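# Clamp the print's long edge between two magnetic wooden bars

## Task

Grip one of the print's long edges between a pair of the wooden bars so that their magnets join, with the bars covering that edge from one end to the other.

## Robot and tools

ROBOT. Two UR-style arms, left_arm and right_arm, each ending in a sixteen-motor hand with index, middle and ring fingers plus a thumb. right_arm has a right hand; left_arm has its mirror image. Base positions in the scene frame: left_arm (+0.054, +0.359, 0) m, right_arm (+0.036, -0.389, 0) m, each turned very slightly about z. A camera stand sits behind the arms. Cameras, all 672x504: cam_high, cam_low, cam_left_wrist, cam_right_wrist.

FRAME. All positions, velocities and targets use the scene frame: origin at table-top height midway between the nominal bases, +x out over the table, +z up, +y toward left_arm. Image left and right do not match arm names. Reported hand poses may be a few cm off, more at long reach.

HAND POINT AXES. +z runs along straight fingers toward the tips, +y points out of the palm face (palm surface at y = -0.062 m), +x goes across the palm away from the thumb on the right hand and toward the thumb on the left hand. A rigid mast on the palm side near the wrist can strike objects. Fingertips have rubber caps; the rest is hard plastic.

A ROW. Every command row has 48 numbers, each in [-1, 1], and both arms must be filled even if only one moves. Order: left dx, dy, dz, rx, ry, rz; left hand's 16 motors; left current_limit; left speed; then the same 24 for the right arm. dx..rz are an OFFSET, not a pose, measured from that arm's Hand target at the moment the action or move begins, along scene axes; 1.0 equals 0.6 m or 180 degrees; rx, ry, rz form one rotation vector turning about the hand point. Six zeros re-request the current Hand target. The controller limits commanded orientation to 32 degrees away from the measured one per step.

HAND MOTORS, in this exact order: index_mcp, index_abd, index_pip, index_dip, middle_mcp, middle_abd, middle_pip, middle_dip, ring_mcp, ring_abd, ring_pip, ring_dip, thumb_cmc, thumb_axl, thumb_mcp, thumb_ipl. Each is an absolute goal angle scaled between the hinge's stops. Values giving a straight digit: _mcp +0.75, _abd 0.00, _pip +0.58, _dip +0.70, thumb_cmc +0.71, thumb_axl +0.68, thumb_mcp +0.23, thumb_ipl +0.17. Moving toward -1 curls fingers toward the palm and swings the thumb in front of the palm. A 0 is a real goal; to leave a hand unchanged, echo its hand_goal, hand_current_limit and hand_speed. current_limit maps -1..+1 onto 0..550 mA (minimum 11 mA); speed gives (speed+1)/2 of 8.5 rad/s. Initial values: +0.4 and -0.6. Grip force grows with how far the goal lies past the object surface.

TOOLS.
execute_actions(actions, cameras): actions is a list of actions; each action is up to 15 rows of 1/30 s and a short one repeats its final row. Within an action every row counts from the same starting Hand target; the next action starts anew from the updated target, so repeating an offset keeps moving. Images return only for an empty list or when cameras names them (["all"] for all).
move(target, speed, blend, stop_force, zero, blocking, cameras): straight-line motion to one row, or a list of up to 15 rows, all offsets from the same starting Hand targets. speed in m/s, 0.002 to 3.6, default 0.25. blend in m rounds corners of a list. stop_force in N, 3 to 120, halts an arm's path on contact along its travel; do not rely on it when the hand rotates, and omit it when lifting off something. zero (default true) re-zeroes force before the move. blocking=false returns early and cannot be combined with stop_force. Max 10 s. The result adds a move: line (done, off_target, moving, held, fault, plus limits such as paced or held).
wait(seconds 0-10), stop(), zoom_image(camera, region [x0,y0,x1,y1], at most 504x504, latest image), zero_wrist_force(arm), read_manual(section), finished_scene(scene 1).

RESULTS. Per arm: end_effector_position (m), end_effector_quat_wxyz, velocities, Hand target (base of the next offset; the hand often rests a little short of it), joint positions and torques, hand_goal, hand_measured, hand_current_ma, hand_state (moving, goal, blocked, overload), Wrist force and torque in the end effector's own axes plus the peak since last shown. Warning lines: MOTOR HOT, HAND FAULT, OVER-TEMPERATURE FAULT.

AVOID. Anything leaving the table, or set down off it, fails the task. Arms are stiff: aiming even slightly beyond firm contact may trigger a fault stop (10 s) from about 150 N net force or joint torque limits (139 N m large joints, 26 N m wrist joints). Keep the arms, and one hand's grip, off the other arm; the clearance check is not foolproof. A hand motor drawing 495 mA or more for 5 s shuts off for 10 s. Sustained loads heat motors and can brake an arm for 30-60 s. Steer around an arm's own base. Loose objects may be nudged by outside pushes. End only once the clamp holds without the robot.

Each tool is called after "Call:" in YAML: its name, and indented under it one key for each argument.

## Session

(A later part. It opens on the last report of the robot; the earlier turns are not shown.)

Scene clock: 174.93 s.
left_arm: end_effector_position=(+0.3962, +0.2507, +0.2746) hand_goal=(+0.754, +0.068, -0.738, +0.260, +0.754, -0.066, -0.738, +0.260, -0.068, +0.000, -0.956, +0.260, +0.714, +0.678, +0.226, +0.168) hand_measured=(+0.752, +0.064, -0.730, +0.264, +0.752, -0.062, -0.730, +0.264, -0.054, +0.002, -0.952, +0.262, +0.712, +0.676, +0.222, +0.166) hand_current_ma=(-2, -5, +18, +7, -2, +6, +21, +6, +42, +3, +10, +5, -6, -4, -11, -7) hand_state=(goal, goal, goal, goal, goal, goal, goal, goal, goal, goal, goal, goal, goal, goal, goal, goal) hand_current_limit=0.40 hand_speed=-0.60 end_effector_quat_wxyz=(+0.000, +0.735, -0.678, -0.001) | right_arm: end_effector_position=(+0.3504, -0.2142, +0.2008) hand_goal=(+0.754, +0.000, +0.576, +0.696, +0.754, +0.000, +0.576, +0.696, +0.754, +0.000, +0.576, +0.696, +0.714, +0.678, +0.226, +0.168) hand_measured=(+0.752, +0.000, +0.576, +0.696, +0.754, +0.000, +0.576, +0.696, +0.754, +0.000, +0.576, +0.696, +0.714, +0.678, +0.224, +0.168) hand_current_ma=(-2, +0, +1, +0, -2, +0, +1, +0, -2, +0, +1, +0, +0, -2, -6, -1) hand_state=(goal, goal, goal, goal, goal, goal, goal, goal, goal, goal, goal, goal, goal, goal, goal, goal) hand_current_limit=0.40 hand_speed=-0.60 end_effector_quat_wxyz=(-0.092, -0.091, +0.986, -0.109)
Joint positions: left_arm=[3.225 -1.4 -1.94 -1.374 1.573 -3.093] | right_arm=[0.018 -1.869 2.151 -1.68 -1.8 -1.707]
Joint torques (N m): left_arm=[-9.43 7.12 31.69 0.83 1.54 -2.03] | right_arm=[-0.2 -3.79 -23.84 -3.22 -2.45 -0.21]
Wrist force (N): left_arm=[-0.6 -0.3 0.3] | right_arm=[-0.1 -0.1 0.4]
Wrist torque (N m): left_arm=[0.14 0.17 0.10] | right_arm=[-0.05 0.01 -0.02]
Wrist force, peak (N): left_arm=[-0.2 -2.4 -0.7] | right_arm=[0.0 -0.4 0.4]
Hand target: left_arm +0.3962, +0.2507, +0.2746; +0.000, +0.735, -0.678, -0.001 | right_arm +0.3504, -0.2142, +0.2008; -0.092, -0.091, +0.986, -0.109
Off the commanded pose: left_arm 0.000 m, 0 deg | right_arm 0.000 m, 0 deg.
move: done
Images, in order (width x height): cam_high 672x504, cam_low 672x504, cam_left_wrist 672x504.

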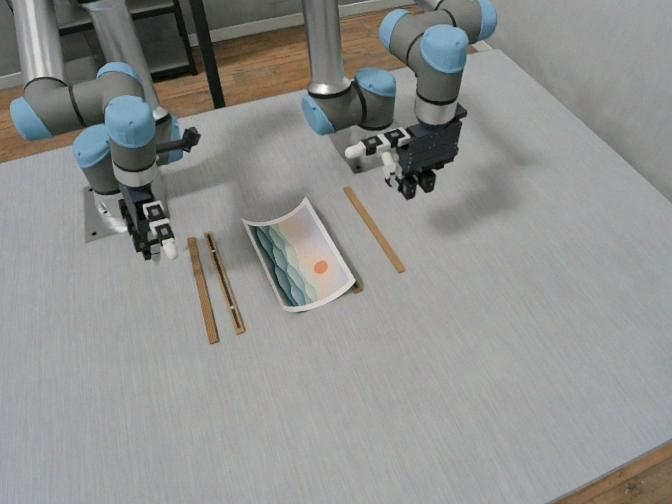

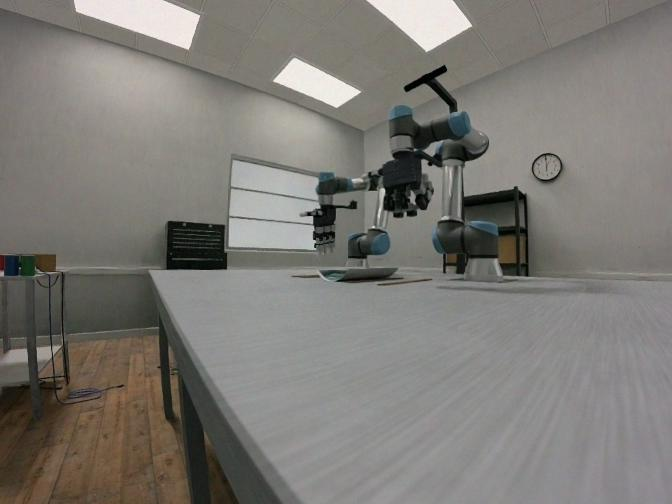

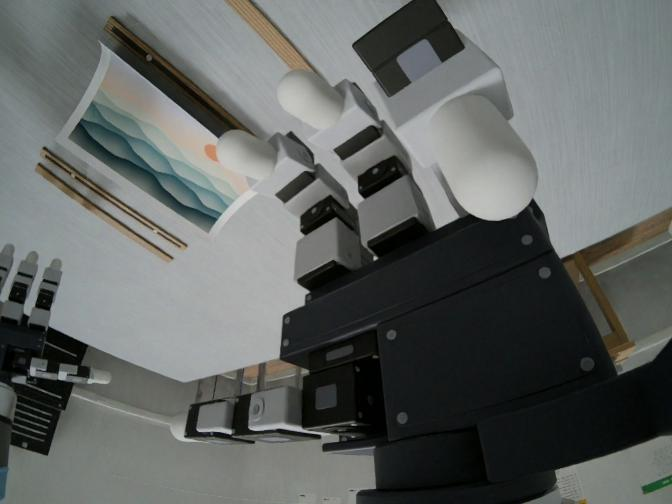

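Call:
move:
  target: [-0.1203,-0.0578,-0.2577,0,0,0,0.7534,0.117,-0.7372,0.2609,0.7534,-0.117,-0.7372,0.2609,-0.0685,0,-0.956,0.2609,0.714,0.678,0.226,0.168,0.4,-0.6,0,0,0,0,0,0,0.754,0,0.576,0.696,0.754,0,0.576,0.696,0.754,0,0.576,0.696,0.714,0.678,0.226,0.168,0.4,-0.6]
  speed: 0.15
  cameras: ["cam_high","cam_left_wrist","cam_low","cam_right_wrist"]

Call:
zoom_image:
  camera: "cam_high"
  region: [300, 130, 430, 260]

Call:
zoom_image:
  camera: "cam_low"
  region: [340, 200, 460, 300]

Call:
zoom_image:
  camera: "cam_left_wrist"
  region: [200, 0, 560, 250]

Scene clock: 178.93 s.
left_arm: end_effector_position=(+0.3240, +0.2160, +0.1200) hand_goal=(+0.754, +0.118, -0.738, +0.260, +0.754, -0.116, -0.738, +0.260, -0.068, +0.000, -0.956, +0.260, +0.714, +0.678, +0.226, +0.168) hand_measured=(+0.752, +0.114, -0.730, +0.264, +0.752, -0.112, -0.730, +0.264, -0.054, +0.002, -0.952, +0.262, +0.712, +0.676, +0.222, +0.166) hand_current_ma=(-2, -6, +18, +7, -2, +7, +21, +6, +40, +3, +10, +5, -5, -4, -11, -7) hand_state=(goal, goal, goal, goal, goal, goal, goal, goal, goal, goal, goal, goal, goal, goal, goal, goal) hand_current_limit=0.40 hand_speed=-0.60 end_effector_quat_wxyz=(+0.000, +0.735, -0.678, -0.001) | right_arm: end_effector_position=(+0.3504, -0.2142, +0.2008) hand_goal=(+0.754, +0.000, +0.576, +0.696, +0.754, +0.000, +0.576, +0.696, +0.754, +0.000, +0.576, +0.696, +0.714, +0.678, +0.226, +0.168) hand_measured=(+0.752, +0.000, +0.576, +0.696, +0.754, +0.000, +0.576, +0.696, +0.754, +0.000, +0.576, +0.696, +0.714, +0.678, +0.224, +0.168) hand_current_ma=(-2, +0, +1, +0, -2, +0, +1, +0, -2, +0, +1, +0, +0, -2, -6, -1) hand_state=(goal, goal, goal, goal, goal, goal, goal, goal, goal, goal, goal, goal, goal, goal, goal, goal) hand_current_limit=0.40 hand_speed=-0.60 end_effector_quat_wxyz=(-0.092, -0.091, +0.986, -0.109)
Joint positions: left_arm=[3.152 -1.407 -2.368 -0.939 1.573 -3.166] | right_arm=[0.018 -1.869 2.151 -1.68 -1.8 -1.707]
Joint torques (N m): left_arm=[-8.02 3.99 10.78 3.92 1.25 -2.15] | right_arm=[0.48 -2.7 -25.21 -2.77 -2.37 -0.22]
Wrist force (N): left_arm=[-0.2 -0.5 0.3] | right_arm=[0.2 0.0 0.2]
Wrist torque (N m): left_arm=[0.07 0.09 0.13] | right_arm=[-0.02 -0.03 0.01]
Wrist force, peak (N): left_arm=[-0.6 -1.1 -0.2] | right_arm=[0.3 -0.1 0.4]
Hand target: left_arm +0.3240, +0.2160, +0.1200; +0.000, +0.735, -0.678, -0.001 | right_arm +0.3504, -0.2142, +0.2008; -0.092, -0.091, +0.986, -0.109
Off the commanded pose: left_arm 0.000 m, 0 deg | right_arm 0.000 m, 0 deg.
move: done

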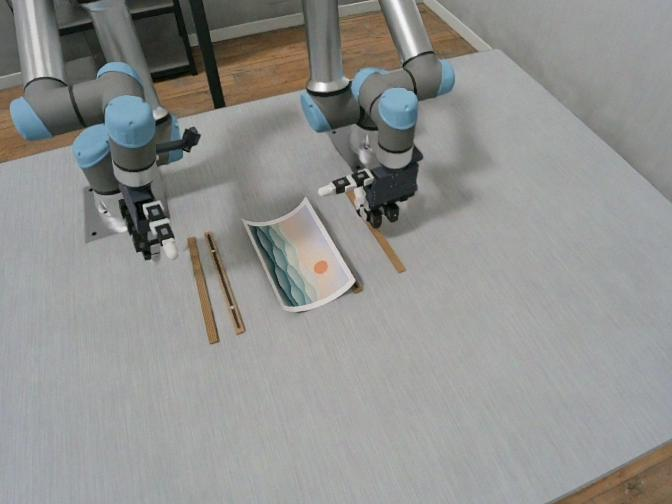

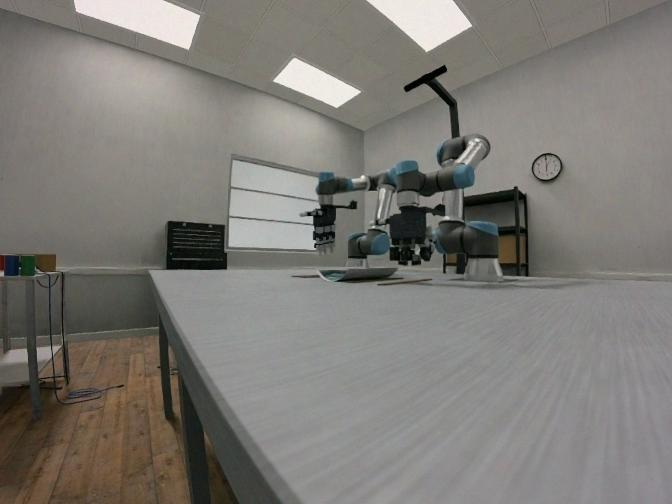

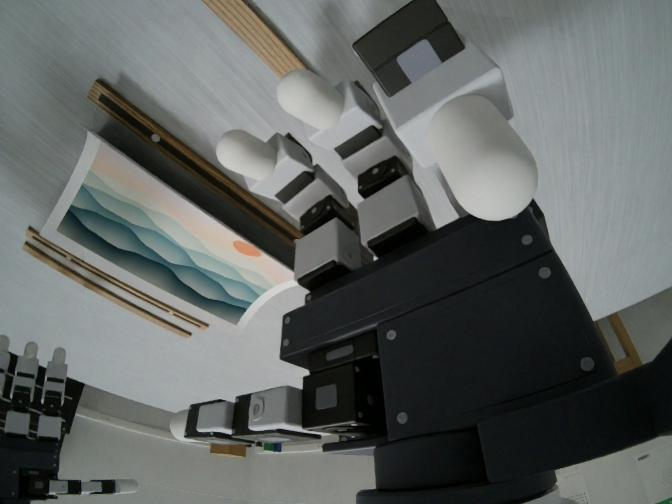

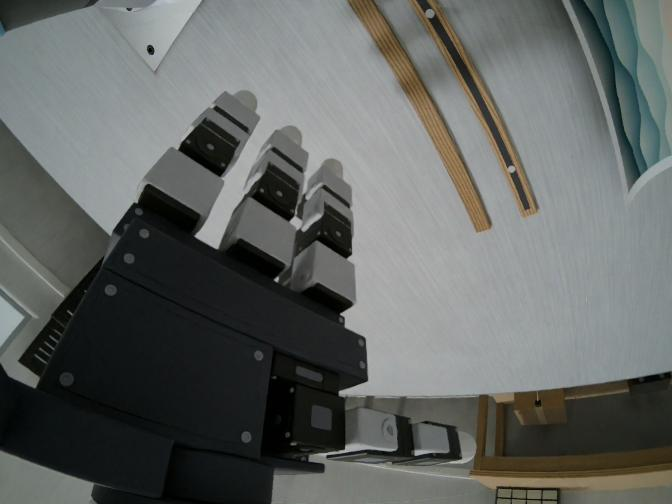

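Scaled by 3.877 from the camera's 672x504 image, which has a finer 960x720 frame.

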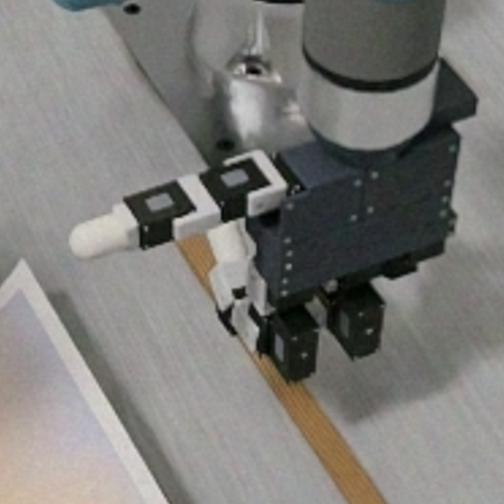

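Scaled by 4.200 from the camera's 672x504 image, which has a finer 960x720 frame.

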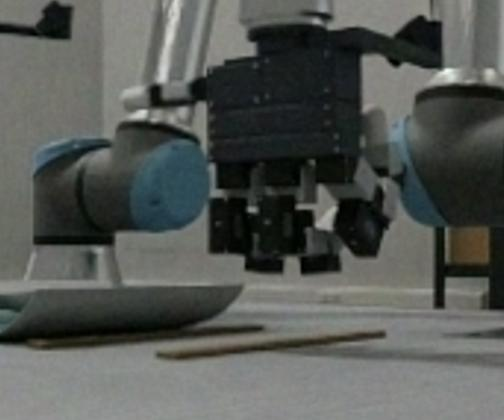

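Scaled by 1.400 from the camera's 672x504 image, which has a finer 960x720 frame.

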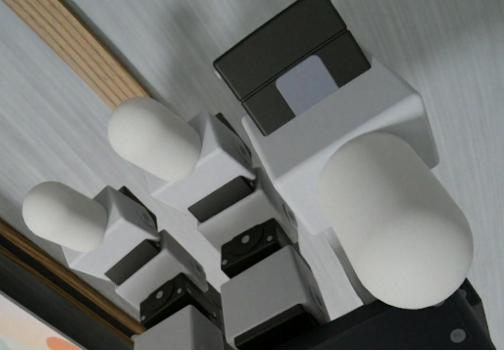

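Call:
move:
  target: [0,0,-0.075,0,0,0,0.7534,0.2,-0.7372,0.2609,0.7534,-0.2,-0.7372,0.2609,-0.0685,0,-0.956,0.2609,0.714,0.678,0.226,0.168,0.4,-0.6,0,0,0,0,0,0,0.754,0,0.576,0.696,0.754,0,0.576,0.696,0.754,0,0.576,0.696,0.714,0.678,0.226,0.168,0.4,-0.6]
  speed: 0.1
  stop_force: 4
  cameras: ["cam_high","cam_left_wrist","cam_low"]

Call:
zoom_image:
  camera: "cam_high"
  region: [300, 160, 420, 280]

Call:
zoom_image:
  camera: "cam_low"
  region: [360, 230, 450, 290]

Call:
zoom_image:
  camera: "cam_left_wrist"
  region: [200, 0, 560, 250]

Scene clock: 182.37 s.
left_arm: end_effector_position=(+0.3240, +0.2160, +0.0750) hand_goal=(+0.754, +0.200, -0.738, +0.260, +0.754, -0.200, -0.738, +0.260, -0.068, +0.000, -0.956, +0.260, +0.714, +0.678, +0.226, +0.168) hand_measured=(+0.752, +0.196, -0.730, +0.264, +0.752, -0.196, -0.730, +0.264, -0.054, +0.002, -0.952, +0.262, +0.712, +0.676, +0.222, +0.166) hand_current_ma=(-2, -6, +18, +7, -2, +7, +21, +6, +40, +3, +10, +5, -5, -4, -11, -7) hand_state=(goal, goal, goal, goal, goal, goal, goal, goal, goal, goal, goal, goal, goal, goal, goal, goal) hand_current_limit=0.40 hand_speed=-0.60 end_effector_quat_wxyz=(+0.000, +0.735, -0.678, -0.001) | right_arm: end_effector_position=(+0.3504, -0.2142, +0.2008) hand_goal=(+0.754, +0.000, +0.576, +0.696, +0.754, +0.000, +0.576, +0.696, +0.754, +0.000, +0.576, +0.696, +0.714, +0.678, +0.226, +0.168) hand_measured=(+0.752, +0.000, +0.576, +0.696, +0.754, +0.000, +0.576, +0.696, +0.754, +0.000, +0.576, +0.696, +0.714, +0.678, +0.224, +0.168) hand_current_ma=(-2, +0, +1, +0, -2, +0, +1, +0, -2, +0, +1, +0, +0, -2, -6, -1) hand_state=(goal, goal, goal, goal, goal, goal, goal, goal, goal, goal, goal, goal, goal, goal, goal, goal) hand_current_limit=0.40 hand_speed=-0.60 end_effector_quat_wxyz=(-0.092, -0.091, +0.986, -0.109)
Joint positions: left_arm=[3.152 -1.51 -2.434 -0.77 1.573 -3.166] | right_arm=[0.018 -1.869 2.151 -1.68 -1.8 -1.707]
Joint torques (N m): left_arm=[-9.25 5.29 9.29 3.7 -0.96 -1.95] | right_arm=[-0.54 -2.98 -24.03 -2.95 -2.62 -0.28]
Wrist force (N): left_arm=[0.4 -0.6 0.4] | right_arm=[-0.1 -0.1 0.3]
Wrist torque (N m): left_arm=[0.03 -0.05 0.17] | right_arm=[-0.03 0.00 -0.01]
Wrist force, peak (N): left_arm=[0.2 -0.8 0.8] | right_arm=[0.2 -0.1 0.6]
Hand target: left_arm +0.3240, +0.2160, +0.0750; +0.000, +0.735, -0.678, -0.001 | right_arm +0.3504, -0.2142, +0.2008; -0.092, -0.091, +0.986, -0.109
Off the commanded pose: left_arm 0.000 m, 0 deg | right_arm 0.000 m, 0 deg.
move: done
Images, in order (width x height): cam_high 672x504, cam_low 672x504, cam_left_wrist 672x504.

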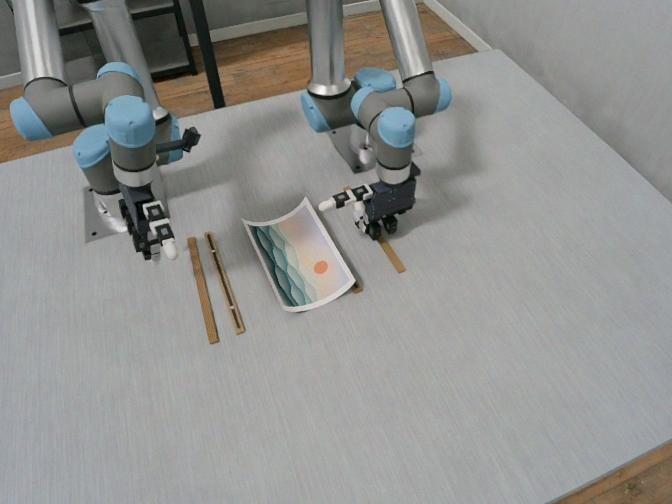

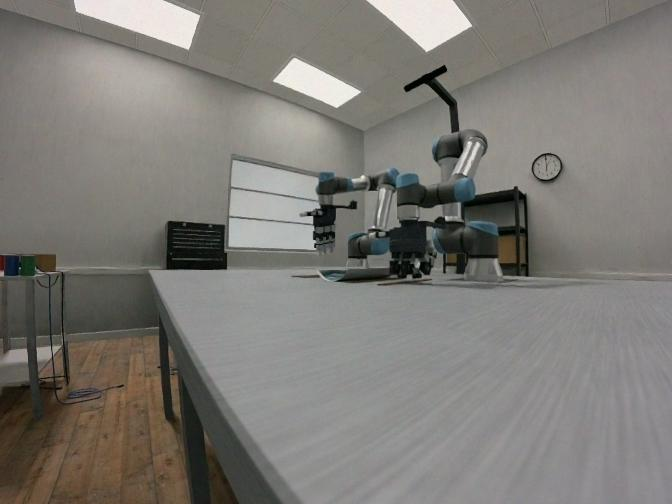

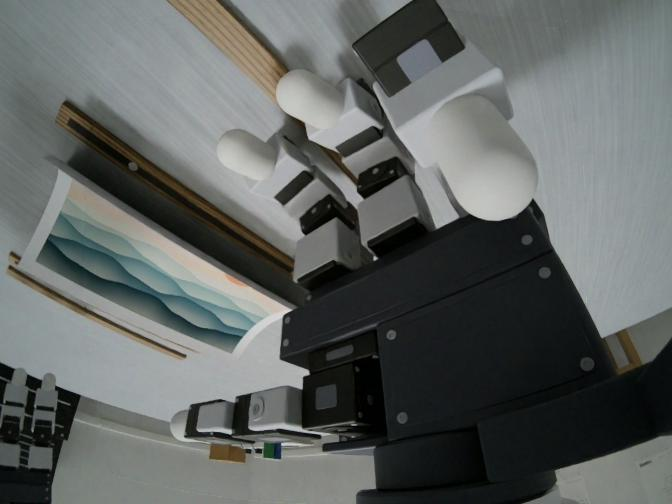

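Scaled by 4.200 from the camera's 672x504 image, which has a finer 960x720 frame.

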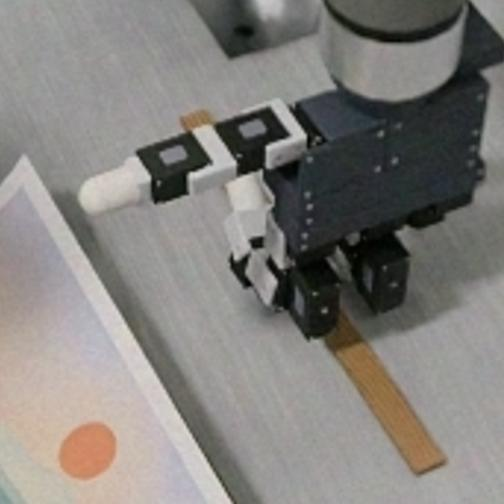

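Scaled by 5.600 from the camera's 672x504 image, which has a finer 960x720 frame.

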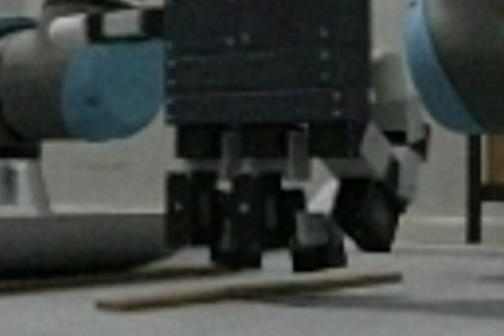

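Scaled by 1.400 from the camera's 672x504 image, which has a finer 960x720 frame.

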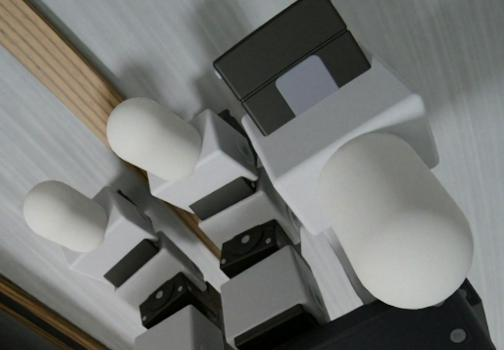

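Call:
move:
  target: [0,0,-0.0175,0,0,0,0.7534,0.167,-0.7372,0.2609,0.7534,-0.167,-0.7372,0.2609,-0.0685,0,-0.956,0.2609,0.714,0.678,0.226,0.168,0.4,-0.6,0,0,0,0,0,0,0.754,0,0.576,0.696,0.754,0,0.576,0.696,0.754,0,0.576,0.696,0.714,0.678,0.226,0.168,0.4,-0.6]
  speed: 0.03
  stop_force: 3
  cameras: ["cam_low"]

Call:
zoom_image:
  camera: "cam_low"
  region: [360, 230, 450, 290]

Scene clock: 185.10 s.
left_arm: end_effector_position=(+0.3240, +0.2160, +0.0645) hand_goal=(+0.754, +0.168, -0.738, +0.260, +0.754, -0.166, -0.738, +0.260, -0.068, +0.000, -0.956, +0.260, +0.714, +0.678, +0.226, +0.168) hand_measured=(+0.752, +0.170, -0.730, +0.264, +0.752, -0.168, -0.730, +0.264, -0.054, +0.002, -0.952, +0.262, +0.712, +0.676, +0.222, +0.166) hand_current_ma=(-2, +4, +18, +7, -2, -5, +21, +6, +40, +3, +10, +5, -5, -4, -11, -7) hand_state=(goal, goal, goal, goal, goal, goal, goal, goal, goal, goal, goal, goal, goal, goal, goal, goal) hand_current_limit=0.40 hand_speed=-0.60 end_effector_quat_wxyz=(+0.000, +0.735, -0.678, -0.001) | right_arm: end_effector_position=(+0.3504, -0.2142, +0.2008) hand_goal=(+0.754, +0.000, +0.576, +0.696, +0.754, +0.000, +0.576, +0.696, +0.754, +0.000, +0.576, +0.696, +0.714, +0.678, +0.226, +0.168) hand_measured=(+0.752, +0.000, +0.576, +0.696, +0.754, +0.000, +0.576, +0.696, +0.754, +0.000, +0.576, +0.696, +0.714, +0.678, +0.224, +0.168) hand_current_ma=(-2, +0, +1, +0, -2, +0, +1, +0, -2, +0, +1, +0, +0, -2, -6, -1) hand_state=(goal, goal, goal, goal, goal, goal, goal, goal, goal, goal, goal, goal, goal, goal, goal, goal) hand_current_limit=0.40 hand_speed=-0.60 end_effector_quat_wxyz=(-0.092, -0.091, +0.986, -0.109)
Joint positions: left_arm=[3.152 -1.539 -2.447 -0.728 1.573 -3.166] | right_arm=[0.018 -1.869 2.151 -1.68 -1.8 -1.707]
Joint torques (N m): left_arm=[-4.8 6.49 7.59 3.55 -0.91 -0.87] | right_arm=[0.13 -3.33 -24.5 -2.98 -2.19 -0.39]
Wrist force (N): left_arm=[0.1 -0.6 0.6] | right_arm=[0.1 -0.2 0.2]
Wrist torque (N m): left_arm=[0.00 0.02 0.14] | right_arm=[-0.05 -0.02 0.00]
Wrist force, peak (N): left_arm=[0.3 -0.8 0.7] | right_arm=[-0.2 -0.3 0.3]
Hand target: left_arm +0.3240, +0.2160, +0.0645; +0.000, +0.735, -0.678, -0.001 | right_arm +0.3504, -0.2142, +0.2008; -0.092, -0.091, +0.986, -0.109
Off the commanded pose: left_arm 0.000 m, 0 deg | right_arm 0.000 m, 0 deg.
move: done
Images, in order (width x height): cam_low 672x504.

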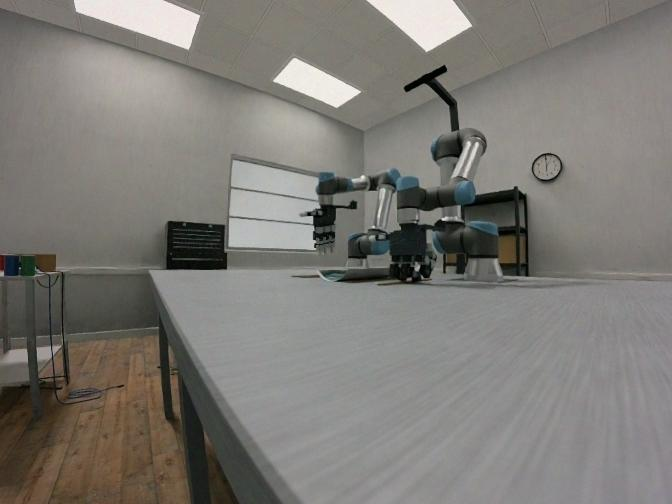

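Scaled by 5.600 from the camera's 672x504 image, which has a finer 960x720 frame.

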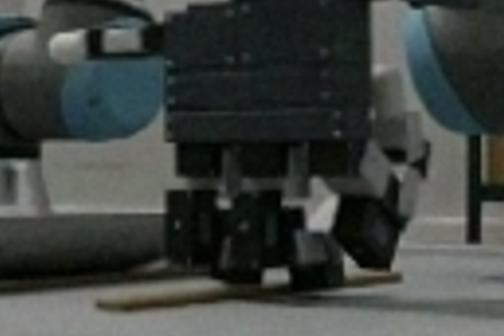

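Call:
move:
  target: [0,0,-0.0015,0,0,0,0.7534,0.1,-0.7372,0.2609,0.7534,-0.1,-0.7372,0.2609,-0.0685,0,-0.956,0.2609,0.714,0.678,0.226,0.168,0.4,-0.8,0,0,0,0,0,0,0.754,0,0.576,0.696,0.754,0,0.576,0.696,0.754,0,0.576,0.696,0.714,0.678,0.226,0.168,0.4,-0.6]
  speed: 0.01
  stop_force: 3
  cameras: ["cam_low","cam_high"]

Call:
zoom_image:
  camera: "cam_low"
  region: [360, 230, 450, 290]

Call:
move:
  target: [0,0,-0.0045,0,0,0,0.7534,0.1,-0.7372,0.2609,0.7534,-0.1,-0.7372,0.2609,-0.0685,0,-0.956,0.2609,0.714,0.678,0.226,0.168,0.4,-0.8,0,0,0,0,0,0,0.754,0,0.576,0.696,0.754,0,0.576,0.696,0.754,0,0.576,0.696,0.714,0.678,0.226,0.168,0.4,-0.6]
  speed: 0.008
  stop_force: 3
  cameras: ["cam_low"]

Call:
zoom_image:
  camera: "cam_low"
  region: [360, 230, 450, 290]

Scene clock: 187.10 s.
left_arm: end_effector_position=(+0.3240, +0.2160, +0.0636) hand_goal=(+0.754, +0.100, -0.738, +0.260, +0.754, -0.100, -0.738, +0.260, -0.068, +0.000, -0.956, +0.260, +0.714, +0.678, +0.226, +0.168) hand_measured=(+0.752, +0.102, -0.730, +0.264, +0.752, -0.104, -0.730, +0.264, -0.054, +0.002, -0.952, +0.262, +0.712, +0.676, +0.222, +0.166) hand_current_ma=(-2, +5, +18, +7, -2, -5, +21, +6, +40, +3, +10, +5, -5, -4, -11, -7) hand_state=(goal, goal, goal, goal, goal, goal, goal, goal, goal, goal, goal, goal, goal, goal, goal, goal) hand_current_limit=0.40 hand_speed=-0.80 end_effector_quat_wxyz=(+0.000, +0.735, -0.678, -0.001) | right_arm: end_effector_position=(+0.3504, -0.2142, +0.2008) hand_goal=(+0.754, +0.000, +0.576, +0.696, +0.754, +0.000, +0.576, +0.696, +0.754, +0.000, +0.576, +0.696, +0.714, +0.678, +0.226, +0.168) hand_measured=(+0.752, +0.000, +0.576, +0.696, +0.754, +0.000, +0.576, +0.696, +0.754, +0.000, +0.576, +0.696, +0.714, +0.678, +0.224, +0.168) hand_current_ma=(-2, +0, +1, +0, -2, +0, +1, +0, -2, +0, +1, +0, +0, -2, -6, -1) hand_state=(goal, goal, goal, goal, goal, goal, goal, goal, goal, goal, goal, goal, goal, goal, goal, goal) hand_current_limit=0.40 hand_speed=-0.60 end_effector_quat_wxyz=(-0.092, -0.091, +0.986, -0.109)
Joint positions: left_arm=[3.152 -1.541 -2.448 -0.725 1.573 -3.166] | right_arm=[0.018 -1.869 2.151 -1.68 -1.8 -1.707]
Joint torques (N m): left_arm=[-4.8 5.94 9.2 3.49 -0.73 -0.93] | right_arm=[0.53 -3.99 -23.77 -3.07 -2.66 0.03]
Wrist force (N): left_arm=[0.2 -0.5 0.7] | right_arm=[0.1 -0.1 0.2]
Wrist torque (N m): left_arm=[0.00 0.01 0.15] | right_arm=[-0.04 -0.02 0.00]
Wrist force, peak (N): left_arm=[0.4 -0.5 0.8] | right_arm=[0.0 -0.2 0.5]
Hand target: left_arm +0.3240, +0.2160, +0.0636; +0.000, +0.735, -0.678, -0.001 | right_arm +0.3504, -0.2142, +0.2008; -0.092, -0.091, +0.986, -0.109
Off the commanded pose: left_arm 0.000 m, 0 deg | right_arm 0.000 m, 0 deg.
move: done
Images, in order (width x height): cam_high 672x504, cam_low 672x504.

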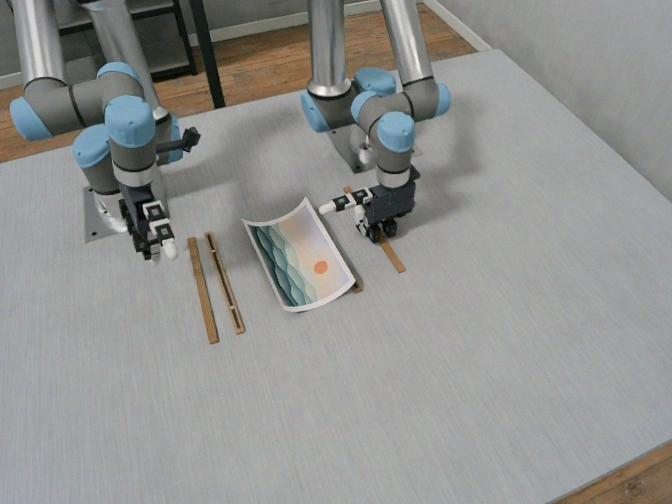

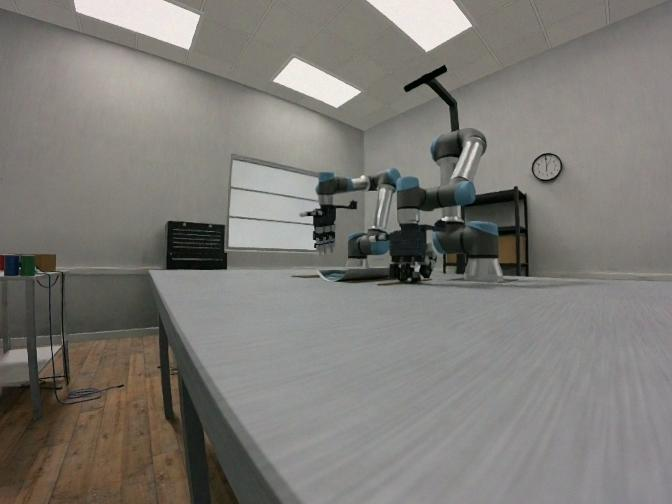

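Scaled by 5.600 from the camera's 672x504 image, which has a finer 960x720 frame.

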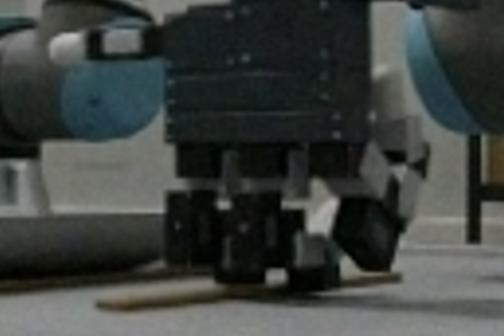

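Scene clock: 188.50 s.
left_arm: end_effector_position=(+0.3240, +0.2160, +0.0611) hand_goal=(+0.754, +0.100, -0.738, +0.260, +0.754, -0.100, -0.738, +0.260, -0.068, +0.000, -0.956, +0.260, +0.714, +0.678, +0.226, +0.168) hand_measured=(+0.752, +0.100, -0.740, +0.264, +0.752, -0.102, -0.740, +0.264, -0.054, +0.002, -0.952, +0.262, +0.712, +0.676, +0.222, +0.166) hand_current_ma=(-3, +0, -5, +7, -2, -1, -2, +6, +40, +3, +10, +5, -5, -4, -11, -7) hand_state=(goal, goal, goal, goal, goal, goal, goal, goal, goal, goal, goal, goal, goal, goal, goal, goal) hand_current_limit=0.40 hand_speed=-0.80 end_effector_quat_wxyz=(+0.000, +0.735, -0.678, -0.001) | right_arm: end_effector_position=(+0.3504, -0.2142, +0.2008) hand_goal=(+0.754, +0.000, +0.576, +0.696, +0.754, +0.000, +0.576, +0.696, +0.754, +0.000, +0.576, +0.696, +0.714, +0.678, +0.226, +0.168) hand_measured=(+0.752, +0.000, +0.576, +0.696, +0.754, +0.000, +0.576, +0.696, +0.754, +0.000, +0.576, +0.696, +0.714, +0.678, +0.224, +0.168) hand_current_ma=(-2, +0, +1, +0, -2, +0, +1, +0, -2, +0, +1, +0, +0, -2, -6, -1) hand_state=(goal, goal, goal, goal, goal, goal, goal, goal, goal, goal, goal, goal, goal, goal, goal, goal) hand_current_limit=0.40 hand_speed=-0.60 end_effector_quat_wxyz=(-0.092, -0.091, +0.986, -0.109)
Joint positions: left_arm=[3.152 -1.548 -2.451 -0.715 1.573 -3.166] | right_arm=[0.018 -1.869 2.151 -1.68 -1.8 -1.707]
Joint torques (N m): left_arm=[-5.22 20.78 21.84 0.3 -1.12 -0.83] | right_arm=[-0.4 -3.87 -24.87 -2.91 -2.54 -0.18]
Wrist force (N): left_arm=[-0.1 -0.6 -1.5] | right_arm=[0.2 0.0 0.1]
Wrist torque (N m): left_arm=[0.13 0.07 0.12] | right_arm=[0.00 -0.03 0.01]
Wrist force, peak (N): left_arm=[0.2 -0.8 -2.9] | right_arm=[0.2 -0.2 0.4]
Hand target: left_arm +0.3240, +0.2160, +0.0611; +0.000, +0.735, -0.678, -0.001 | right_arm +0.3504, -0.2142, +0.2008; -0.092, -0.091, +0.986, -0.109
Off the commanded pose: left_arm 0.000 m, 0 deg | right_arm 0.000 m, 0 deg.
move: contact (left_arm)
Images, in order (width x height): cam_low 672x504.

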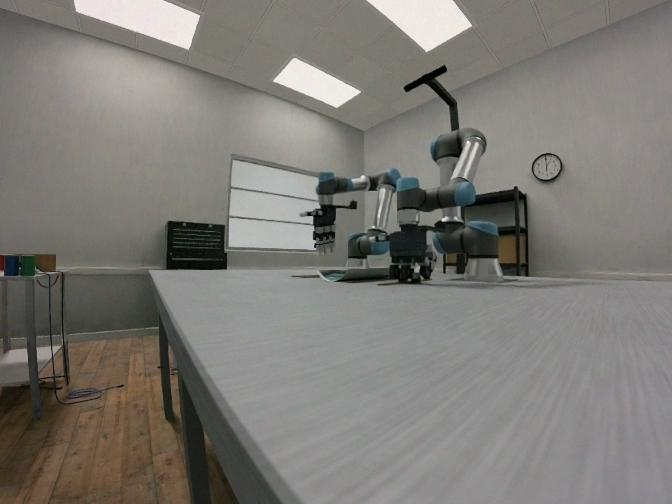

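Scaled by 5.600 from the camera's 672x504 image, which has a finer 960x720 frame.

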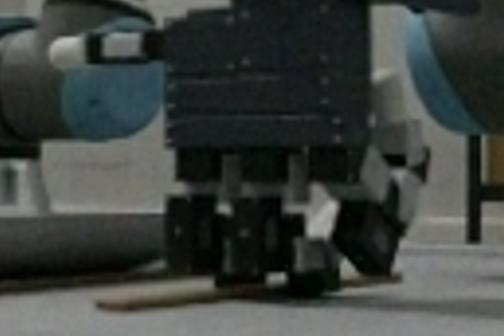

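Call:
move:
  target: [0,0,0,0,0,0,0.7534,0.02,-0.7372,0.2609,0.7534,-0.02,-0.7372,0.2609,-0.0685,0,-0.956,0.2609,0.714,0.678,0.226,0.168,0.4,-0.9,0,0,0,0,0,0,0.754,0,0.576,0.696,0.754,0,0.576,0.696,0.754,0,0.576,0.696,0.714,0.678,0.226,0.168,0.4,-0.6]
  speed: 0.02

Call:
move:
  target: [0,0,0,0,0,0,0.7534,-0.05,-0.7372,0.2609,0.7534,0.05,-0.7372,0.2609,-0.0685,0,-0.956,0.2609,0.714,0.678,0.226,0.168,0.4,-0.9,0,0,0,0,0,0,0.754,0,0.576,0.696,0.754,0,0.576,0.696,0.754,0,0.576,0.696,0.714,0.678,0.226,0.168,0.4,-0.6]
  speed: 0.02
  cameras: ["cam_low","cam_left_wrist"]

Call:
zoom_image:
  camera: "cam_low"
  region: [360, 230, 450, 290]

Scene clock: 189.93 s.
left_arm: end_effector_position=(+0.3240, +0.2160, +0.0611) hand_goal=(+0.754, +0.020, -0.738, +0.260, +0.754, -0.020, -0.738, +0.260, -0.068, +0.000, -0.956, +0.260, +0.714, +0.678, +0.226, +0.168) hand_measured=(+0.752, +0.022, -0.738, +0.264, +0.752, -0.024, -0.738, +0.264, -0.054, +0.002, -0.952, +0.262, +0.712, +0.676, +0.222, +0.166) hand_current_ma=(-2, +5, +0, +7, -2, -6, +0, +6, +40, +3, +10, +5, -5, -4, -11, -7) hand_state=(goal, goal, goal, goal, goal, goal, goal, goal, goal, goal, goal, goal, goal, goal, goal, goal) hand_current_limit=0.40 hand_speed=-0.90 end_effector_quat_wxyz=(+0.000, +0.735, -0.678, -0.001) | right_arm: end_effector_position=(+0.3504, -0.2142, +0.2008) hand_goal=(+0.754, +0.000, +0.576, +0.696, +0.754, +0.000, +0.576, +0.696, +0.754, +0.000, +0.576, +0.696, +0.714, +0.678, +0.226, +0.168) hand_measured=(+0.752, +0.000, +0.576, +0.696, +0.754, +0.000, +0.576, +0.696, +0.754, +0.000, +0.576, +0.696, +0.714, +0.678, +0.224, +0.168) hand_current_ma=(-2, +0, +1, +0, -2, +0, +1, +0, -2, +0, +1, +0, +0, -2, -6, -1) hand_state=(goal, goal, goal, goal, goal, goal, goal, goal, goal, goal, goal, goal, goal, goal, goal, goal) hand_current_limit=0.40 hand_speed=-0.60 end_effector_quat_wxyz=(-0.092, -0.091, +0.986, -0.109)
Joint positions: left_arm=[3.152 -1.548 -2.451 -0.715 1.573 -3.166] | right_arm=[0.018 -1.869 2.151 -1.68 -1.8 -1.707]
Joint torques (N m): left_arm=[-4.12 20.23 23.92 0.66 -0.88 -0.82] | right_arm=[0.79 -2.4 -23.7 -2.98 -2.58 -0.23]
Wrist force (N): left_arm=[0.4 -0.4 0.7] | right_arm=[0.0 -0.3 0.2]
Wrist torque (N m): left_arm=[0.02 -0.01 0.16] | right_arm=[-0.05 -0.01 -0.01]
Wrist force, peak (N): left_arm=[0.3 -0.9 -1.5] | right_arm=[-0.2 -0.3 0.3]
Hand target: left_arm +0.3240, +0.2160, +0.0611; +0.000, +0.735, -0.678, -0.001 | right_arm +0.3504, -0.2142, +0.2008; -0.092, -0.091, +0.986, -0.109
Off the commanded pose: left_arm 0.000 m, 0 deg | right_arm 0.000 m, 0 deg.
move: done

Scene clock: 190.43 s.
left_arm: end_effector_position=(+0.3240, +0.2160, +0.0611) hand_goal=(+0.754, -0.050, -0.738, +0.260, +0.754, +0.050, -0.738, +0.260, -0.068, +0.000, -0.956, +0.260, +0.714, +0.678, +0.226, +0.168) hand_measured=(+0.754, +0.000, -0.738, +0.264, +0.752, -0.004, -0.738, +0.264, -0.054, +0.002, -0.952, +0.262, +0.712, +0.676, +0.222, +0.166) hand_current_ma=(+0, +146, +0, +7, -2, -160, +0, +6, +40, +3, +10, +5, -5, -4, -11, -7) hand_state=(goal, blocked, goal, goal, goal, blocked, goal, goal, goal, goal, goal, goal, goal, goal, goal, goal) hand_current_limit=0.40 hand_speed=-0.90 end_effector_quat_wxyz=(+0.000, +0.735, -0.678, -0.001) | right_arm: end_effector_position=(+0.3504, -0.2142, +0.2008) hand_goal=(+0.754, +0.000, +0.576, +0.696, +0.754, +0.000, +0.576, +0.696, +0.754, +0.000, +0.576, +0.696, +0.714, +0.678, +0.226, +0.168) hand_measured=(+0.752, +0.000, +0.576, +0.696, +0.754, +0.000, +0.576, +0.696, +0.754, +0.000, +0.576, +0.696, +0.714, +0.678, +0.224, +0.168) hand_current_ma=(-2, +0, +1, +0, -2, +0, +1, +0, -2, +0, +1, +0, +0, -2, -6, -1) hand_state=(goal, goal, goal, goal, goal, goal, goal, goal, goal, goal, goal, goal, goal, goal, goal, goal) hand_current_limit=0.40 hand_speed=-0.60 end_effector_quat_wxyz=(-0.092, -0.091, +0.986, -0.109)
Joint positions: left_arm=[3.152 -1.548 -2.451 -0.715 1.573 -3.166] | right_arm=[0.018 -1.869 2.151 -1.68 -1.8 -1.707]
Joint torques (N m): left_arm=[-3.35 21.39 23.66 1.05 -0.83 -0.77] | right_arm=[-1.01 -2.85 -24.14 -3.1 -2.57 -0.41]
Wrist force (N): left_arm=[0.1 -0.6 0.8] | right_arm=[-0.1 -0.1 0.2]
Wrist torque (N m): left_arm=[-0.02 0.03 0.14] | right_arm=[-0.03 0.01 -0.01]
Wrist force, peak (N): left_arm=[0.1 -0.6 1.0] | right_arm=[-0.1 -0.1 0.4]
Hand target: left_arm +0.3240, +0.2160, +0.0611; +0.000, +0.735, -0.678, -0.001 | right_arm +0.3504, -0.2142, +0.2008; -0.092, -0.091, +0.986, -0.109
Off the commanded pose: left_arm 0.000 m, 0 deg | right_arm 0.000 m, 0 deg.
move: done
Images, in order (width x height): cam_low 672x504, cam_left_wrist 672x504.

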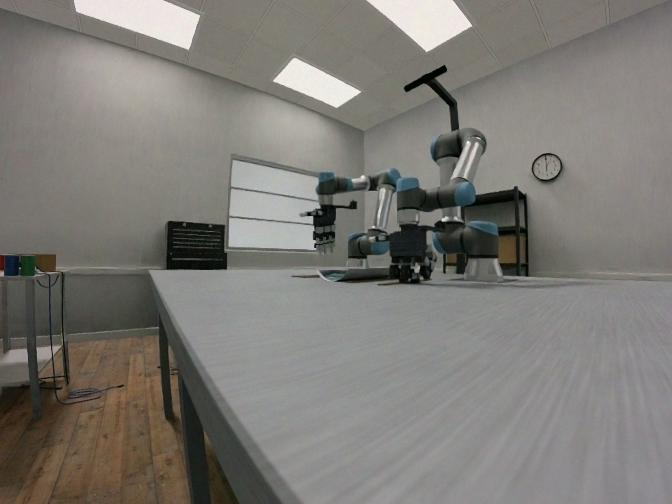

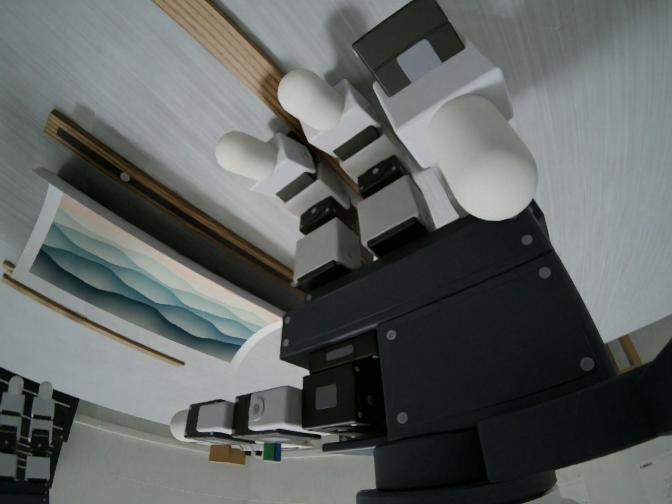

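Scaled by 5.600 from the camera's 672x504 image, which has a finer 960x720 frame.

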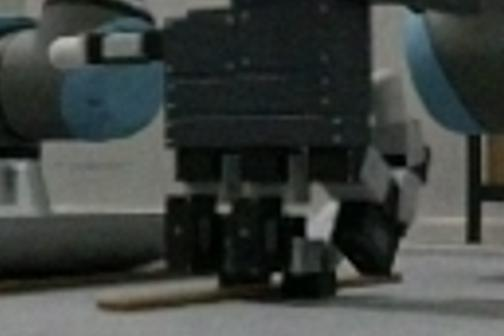

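Call:
move:
  target: [0,0,0,0,0,0,0.7534,-0.1,-0.7372,0.2609,0.7534,0.1,-0.7372,0.2609,-0.0685,0,-0.956,0.2609,0.714,0.678,0.226,0.168,0.4,-0.9,0,0,0,0,0,0,0.754,0,0.576,0.696,0.754,0,0.576,0.696,0.754,0,0.576,0.696,0.714,0.678,0.226,0.168,0.4,-0.6]
  speed: 0.02

Call:
move:
  target: [0,0,0.02,0,0,0,0.7534,-0.1,-0.7372,0.2609,0.7534,0.1,-0.7372,0.2609,-0.0685,0,-0.956,0.2609,0.714,0.678,0.226,0.168,0.4,-0.9,0,0,0,0,0,0,0.754,0,0.576,0.696,0.754,0,0.576,0.696,0.754,0,0.576,0.696,0.714,0.678,0.226,0.168,0.4,-0.6]
  speed: 0.02
  cameras: ["cam_low","cam_left_wrist","cam_high"]

Call:
zoom_image:
  camera: "cam_low"
  region: [360, 230, 450, 290]

Call:
zoom_image:
  camera: "cam_high"
  region: [300, 160, 420, 280]

Scene clock: 192.13 s.
left_arm: end_effector_position=(+0.3240, +0.2160, +0.0611) hand_goal=(+0.754, -0.100, -0.738, +0.260, +0.754, +0.100, -0.738, +0.260, -0.068, +0.000, -0.956, +0.260, +0.714, +0.678, +0.226, +0.168) hand_measured=(+0.754, -0.006, -0.738, +0.264, +0.752, +0.000, -0.738, +0.264, -0.054, +0.002, -0.952, +0.262, +0.712, +0.676, +0.222, +0.166) hand_current_ma=(+0, +314, +1, +7, -2, -338, +0, +6, +40, +3, +10, +5, -5, -4, -11, -8) hand_state=(goal, blocked, goal, goal, goal, blocked, goal, goal, goal, goal, goal, goal, goal, goal, goal, goal) hand_current_limit=0.40 hand_speed=-0.90 end_effector_quat_wxyz=(+0.000, +0.735, -0.678, -0.001) | right_arm: end_effector_position=(+0.3504, -0.2142, +0.2008) hand_goal=(+0.754, +0.000, +0.576, +0.696, +0.754, +0.000, +0.576, +0.696, +0.754, +0.000, +0.576, +0.696, +0.714, +0.678, +0.226, +0.168) hand_measured=(+0.752, +0.000, +0.576, +0.696, +0.754, +0.000, +0.576, +0.696, +0.754, +0.000, +0.576, +0.696, +0.714, +0.678, +0.224, +0.168) hand_current_ma=(-2, +0, +1, +0, -2, +0, +1, +0, -2, +0, +1, +0, +0, -2, -6, -1) hand_state=(goal, goal, goal, goal, goal, goal, goal, goal, goal, goal, goal, goal, goal, goal, goal, goal) hand_current_limit=0.40 hand_speed=-0.60 end_effector_quat_wxyz=(-0.092, -0.091, +0.986, -0.109)
Joint positions: left_arm=[3.152 -1.548 -2.451 -0.715 1.573 -3.166] | right_arm=[0.018 -1.869 2.151 -1.68 -1.8 -1.707]
Joint torques (N m): left_arm=[-4.35 21.17 22.81 1.19 -1.12 -0.97] | right_arm=[-0.53 -3.53 -24.41 -3.14 -2.64 -0.06]
Wrist force (N): left_arm=[0.4 -0.1 0.8] | right_arm=[0.0 -0.3 0.2]
Wrist torque (N m): left_arm=[0.04 -0.01 0.15] | right_arm=[-0.05 -0.01 -0.01]
Wrist force, peak (N): left_arm=[0.5 -0.4 1.2] | right_arm=[-0.1 -0.1 0.5]
Hand target: left_arm +0.3240, +0.2160, +0.0611; +0.000, +0.735, -0.678, -0.001 | right_arm +0.3504, -0.2142, +0.2008; -0.092, -0.091, +0.986, -0.109
Off the commanded pose: left_arm 0.000 m, 0 deg | right_arm 0.000 m, 0 deg.
move: done

Scene clock: 193.17 s.
left_arm: end_effector_position=(+0.3240, +0.2160, +0.0731) hand_goal=(+0.754, -0.100, -0.738, +0.260, +0.754, +0.100, -0.738, +0.260, -0.068, +0.000, -0.956, +0.260, +0.714, +0.678, +0.226, +0.168) hand_measured=(+0.754, -0.006, -0.736, +0.264, +0.754, +0.000, -0.738, +0.264, -0.054, +0.002, -0.952, +0.262, +0.712, +0.676, +0.222, +0.166) hand_current_ma=(+0, +314, +2, +7, -2, -338, +0, +6, +40, +3, +10, +5, -5, -4, -11, -7) hand_state=(goal, blocked, goal, goal, goal, blocked, goal, goal, goal, goal, goal, goal, goal, goal, goal, goal) hand_current_limit=0.40 hand_speed=-0.90 end_effector_quat_wxyz=(+0.000, +0.735, -0.678, -0.001) | right_arm: end_effector_position=(+0.3504, -0.2142, +0.2008) hand_goal=(+0.754, +0.000, +0.576, +0.696, +0.754, +0.000, +0.576, +0.696, +0.754, +0.000, +0.576, +0.696, +0.714, +0.678, +0.226, +0.168) hand_measured=(+0.752, +0.000, +0.576, +0.696, +0.754, +0.000, +0.576, +0.696, +0.754, +0.000, +0.576, +0.696, +0.714, +0.678, +0.224, +0.168) hand_current_ma=(-2, +0, +1, +0, -2, +0, +1, +0, -2, +0, +1, +0, +0, -2, -6, -1) hand_state=(goal, goal, goal, goal, goal, goal, goal, goal, goal, goal, goal, goal, goal, goal, goal, goal) hand_current_limit=0.40 hand_speed=-0.60 end_effector_quat_wxyz=(-0.092, -0.091, +0.986, -0.109)
Joint positions: left_arm=[3.152 -1.515 -2.436 -0.762 1.573 -3.166] | right_arm=[0.018 -1.869 2.151 -1.68 -1.8 -1.707]
Joint torques (N m): left_arm=[-8.32 21.79 25.57 0.6 -0.84 -1.96] | right_arm=[-0.61 -3.87 -24.66 -2.92 -2.39 -0.3]
Wrist force (N): left_arm=[0.3 -0.5 0.7] | right_arm=[0.1 -0.3 0.2]
Wrist torque (N m): left_arm=[0.03 -0.03 0.16] | right_arm=[-0.05 -0.01 -0.01]
Wrist force, peak (N): left_arm=[0.3 -0.7 1.0] | right_arm=[0.0 -0.3 0.3]
Hand target: left_arm +0.3240, +0.2160, +0.0731; +0.000, +0.735, -0.678, -0.001 | right_arm +0.3504, -0.2142, +0.2008; -0.092, -0.091, +0.986, -0.109
Off the commanded pose: left_arm 0.000 m, 0 deg | right_arm 0.000 m, 0 deg.
move: done
Images, in order (width x height): cam_high 672x504, cam_low 672x504, cam_left_wrist 672x504.

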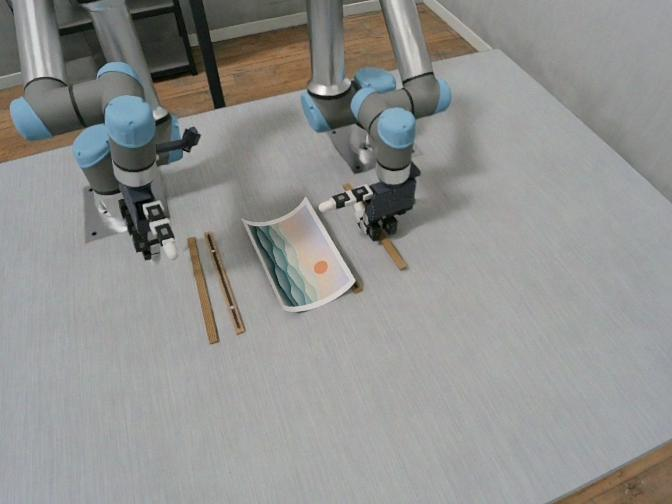

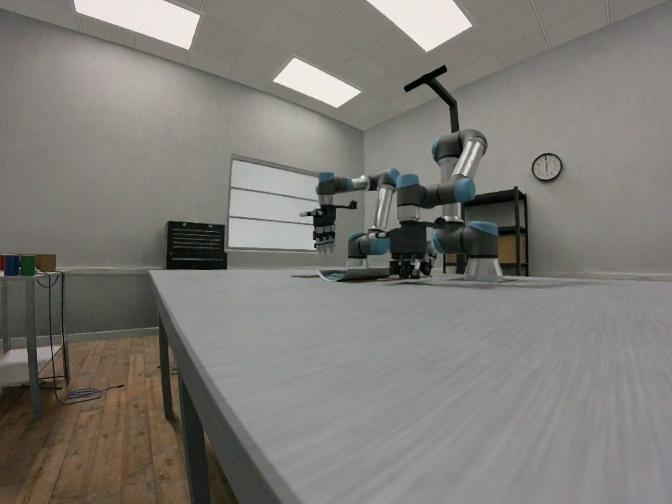

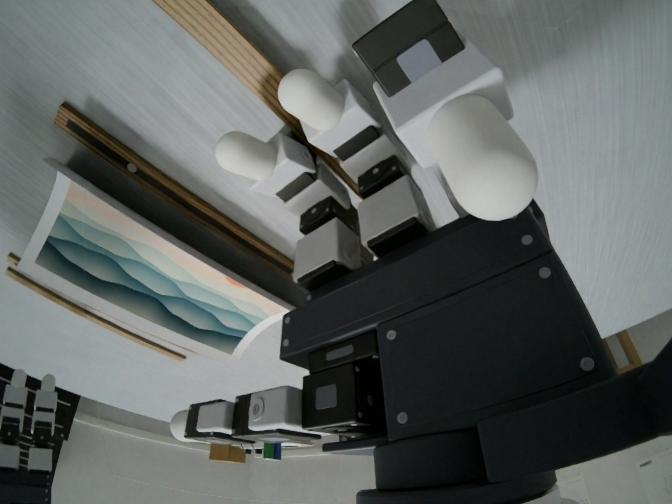

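Scaled by 5.600 from the camera's 672x504 image, which has a finer 960x720 frame.

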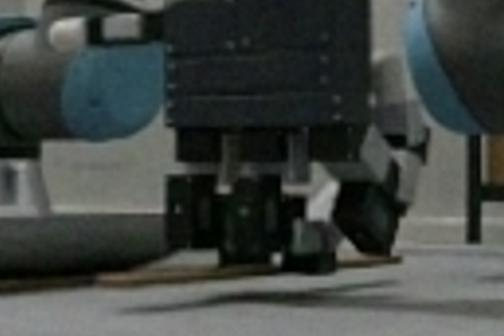

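Scaled by 4.200 from the camera's 672x504 image, which has a finer 960x720 frame.

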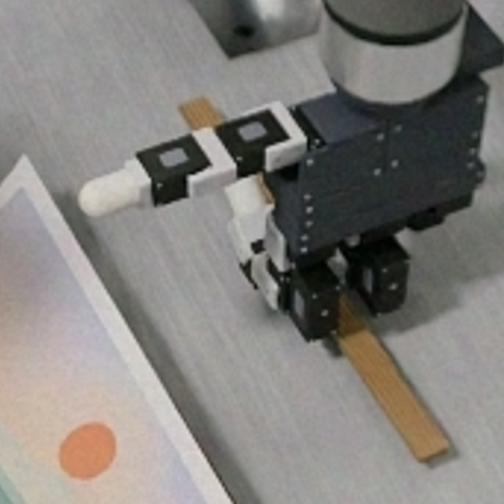

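Call:
zoom_image:
  camera: "cam_high"
  region: [290, 180, 350, 230]

Call:
zoom_image:
  camera: "cam_high"
  region: [330, 255, 390, 305]

Call:
zoom_image:
  camera: "cam_left_wrist"
  region: [0, 60, 330, 380]

Scaled by 8.400 from the camera's 672x504 image, which has a finer 960x720 frame.

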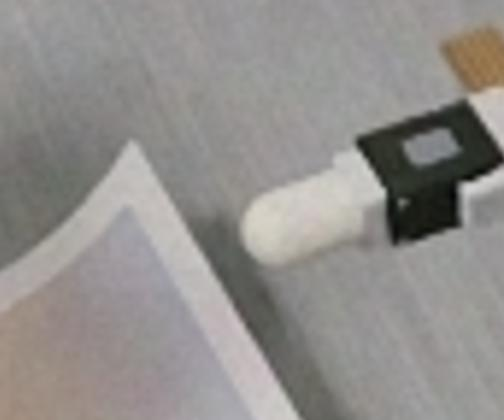

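Scaled by 8.400 from the camera's 672x504 image, which has a finer 960x720 frame.

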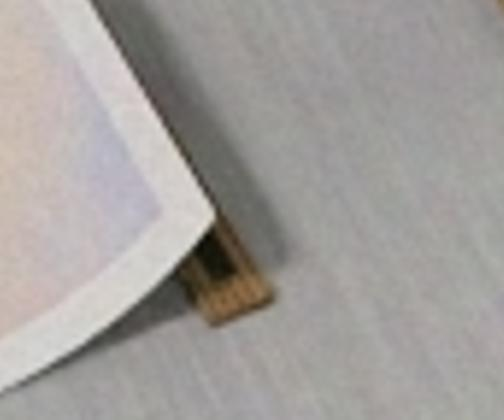

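Scaled by 1.527 from the camera's 672x504 image, which has a finer 960x720 frame.

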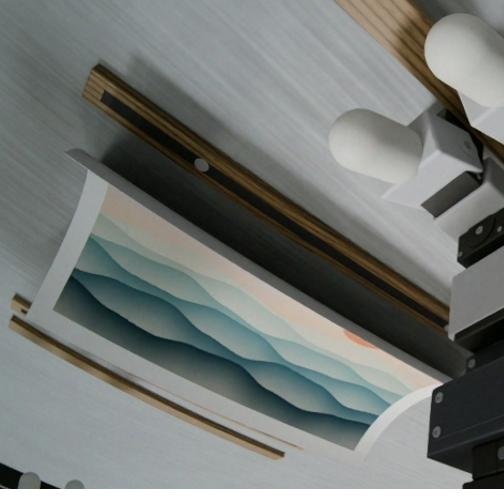

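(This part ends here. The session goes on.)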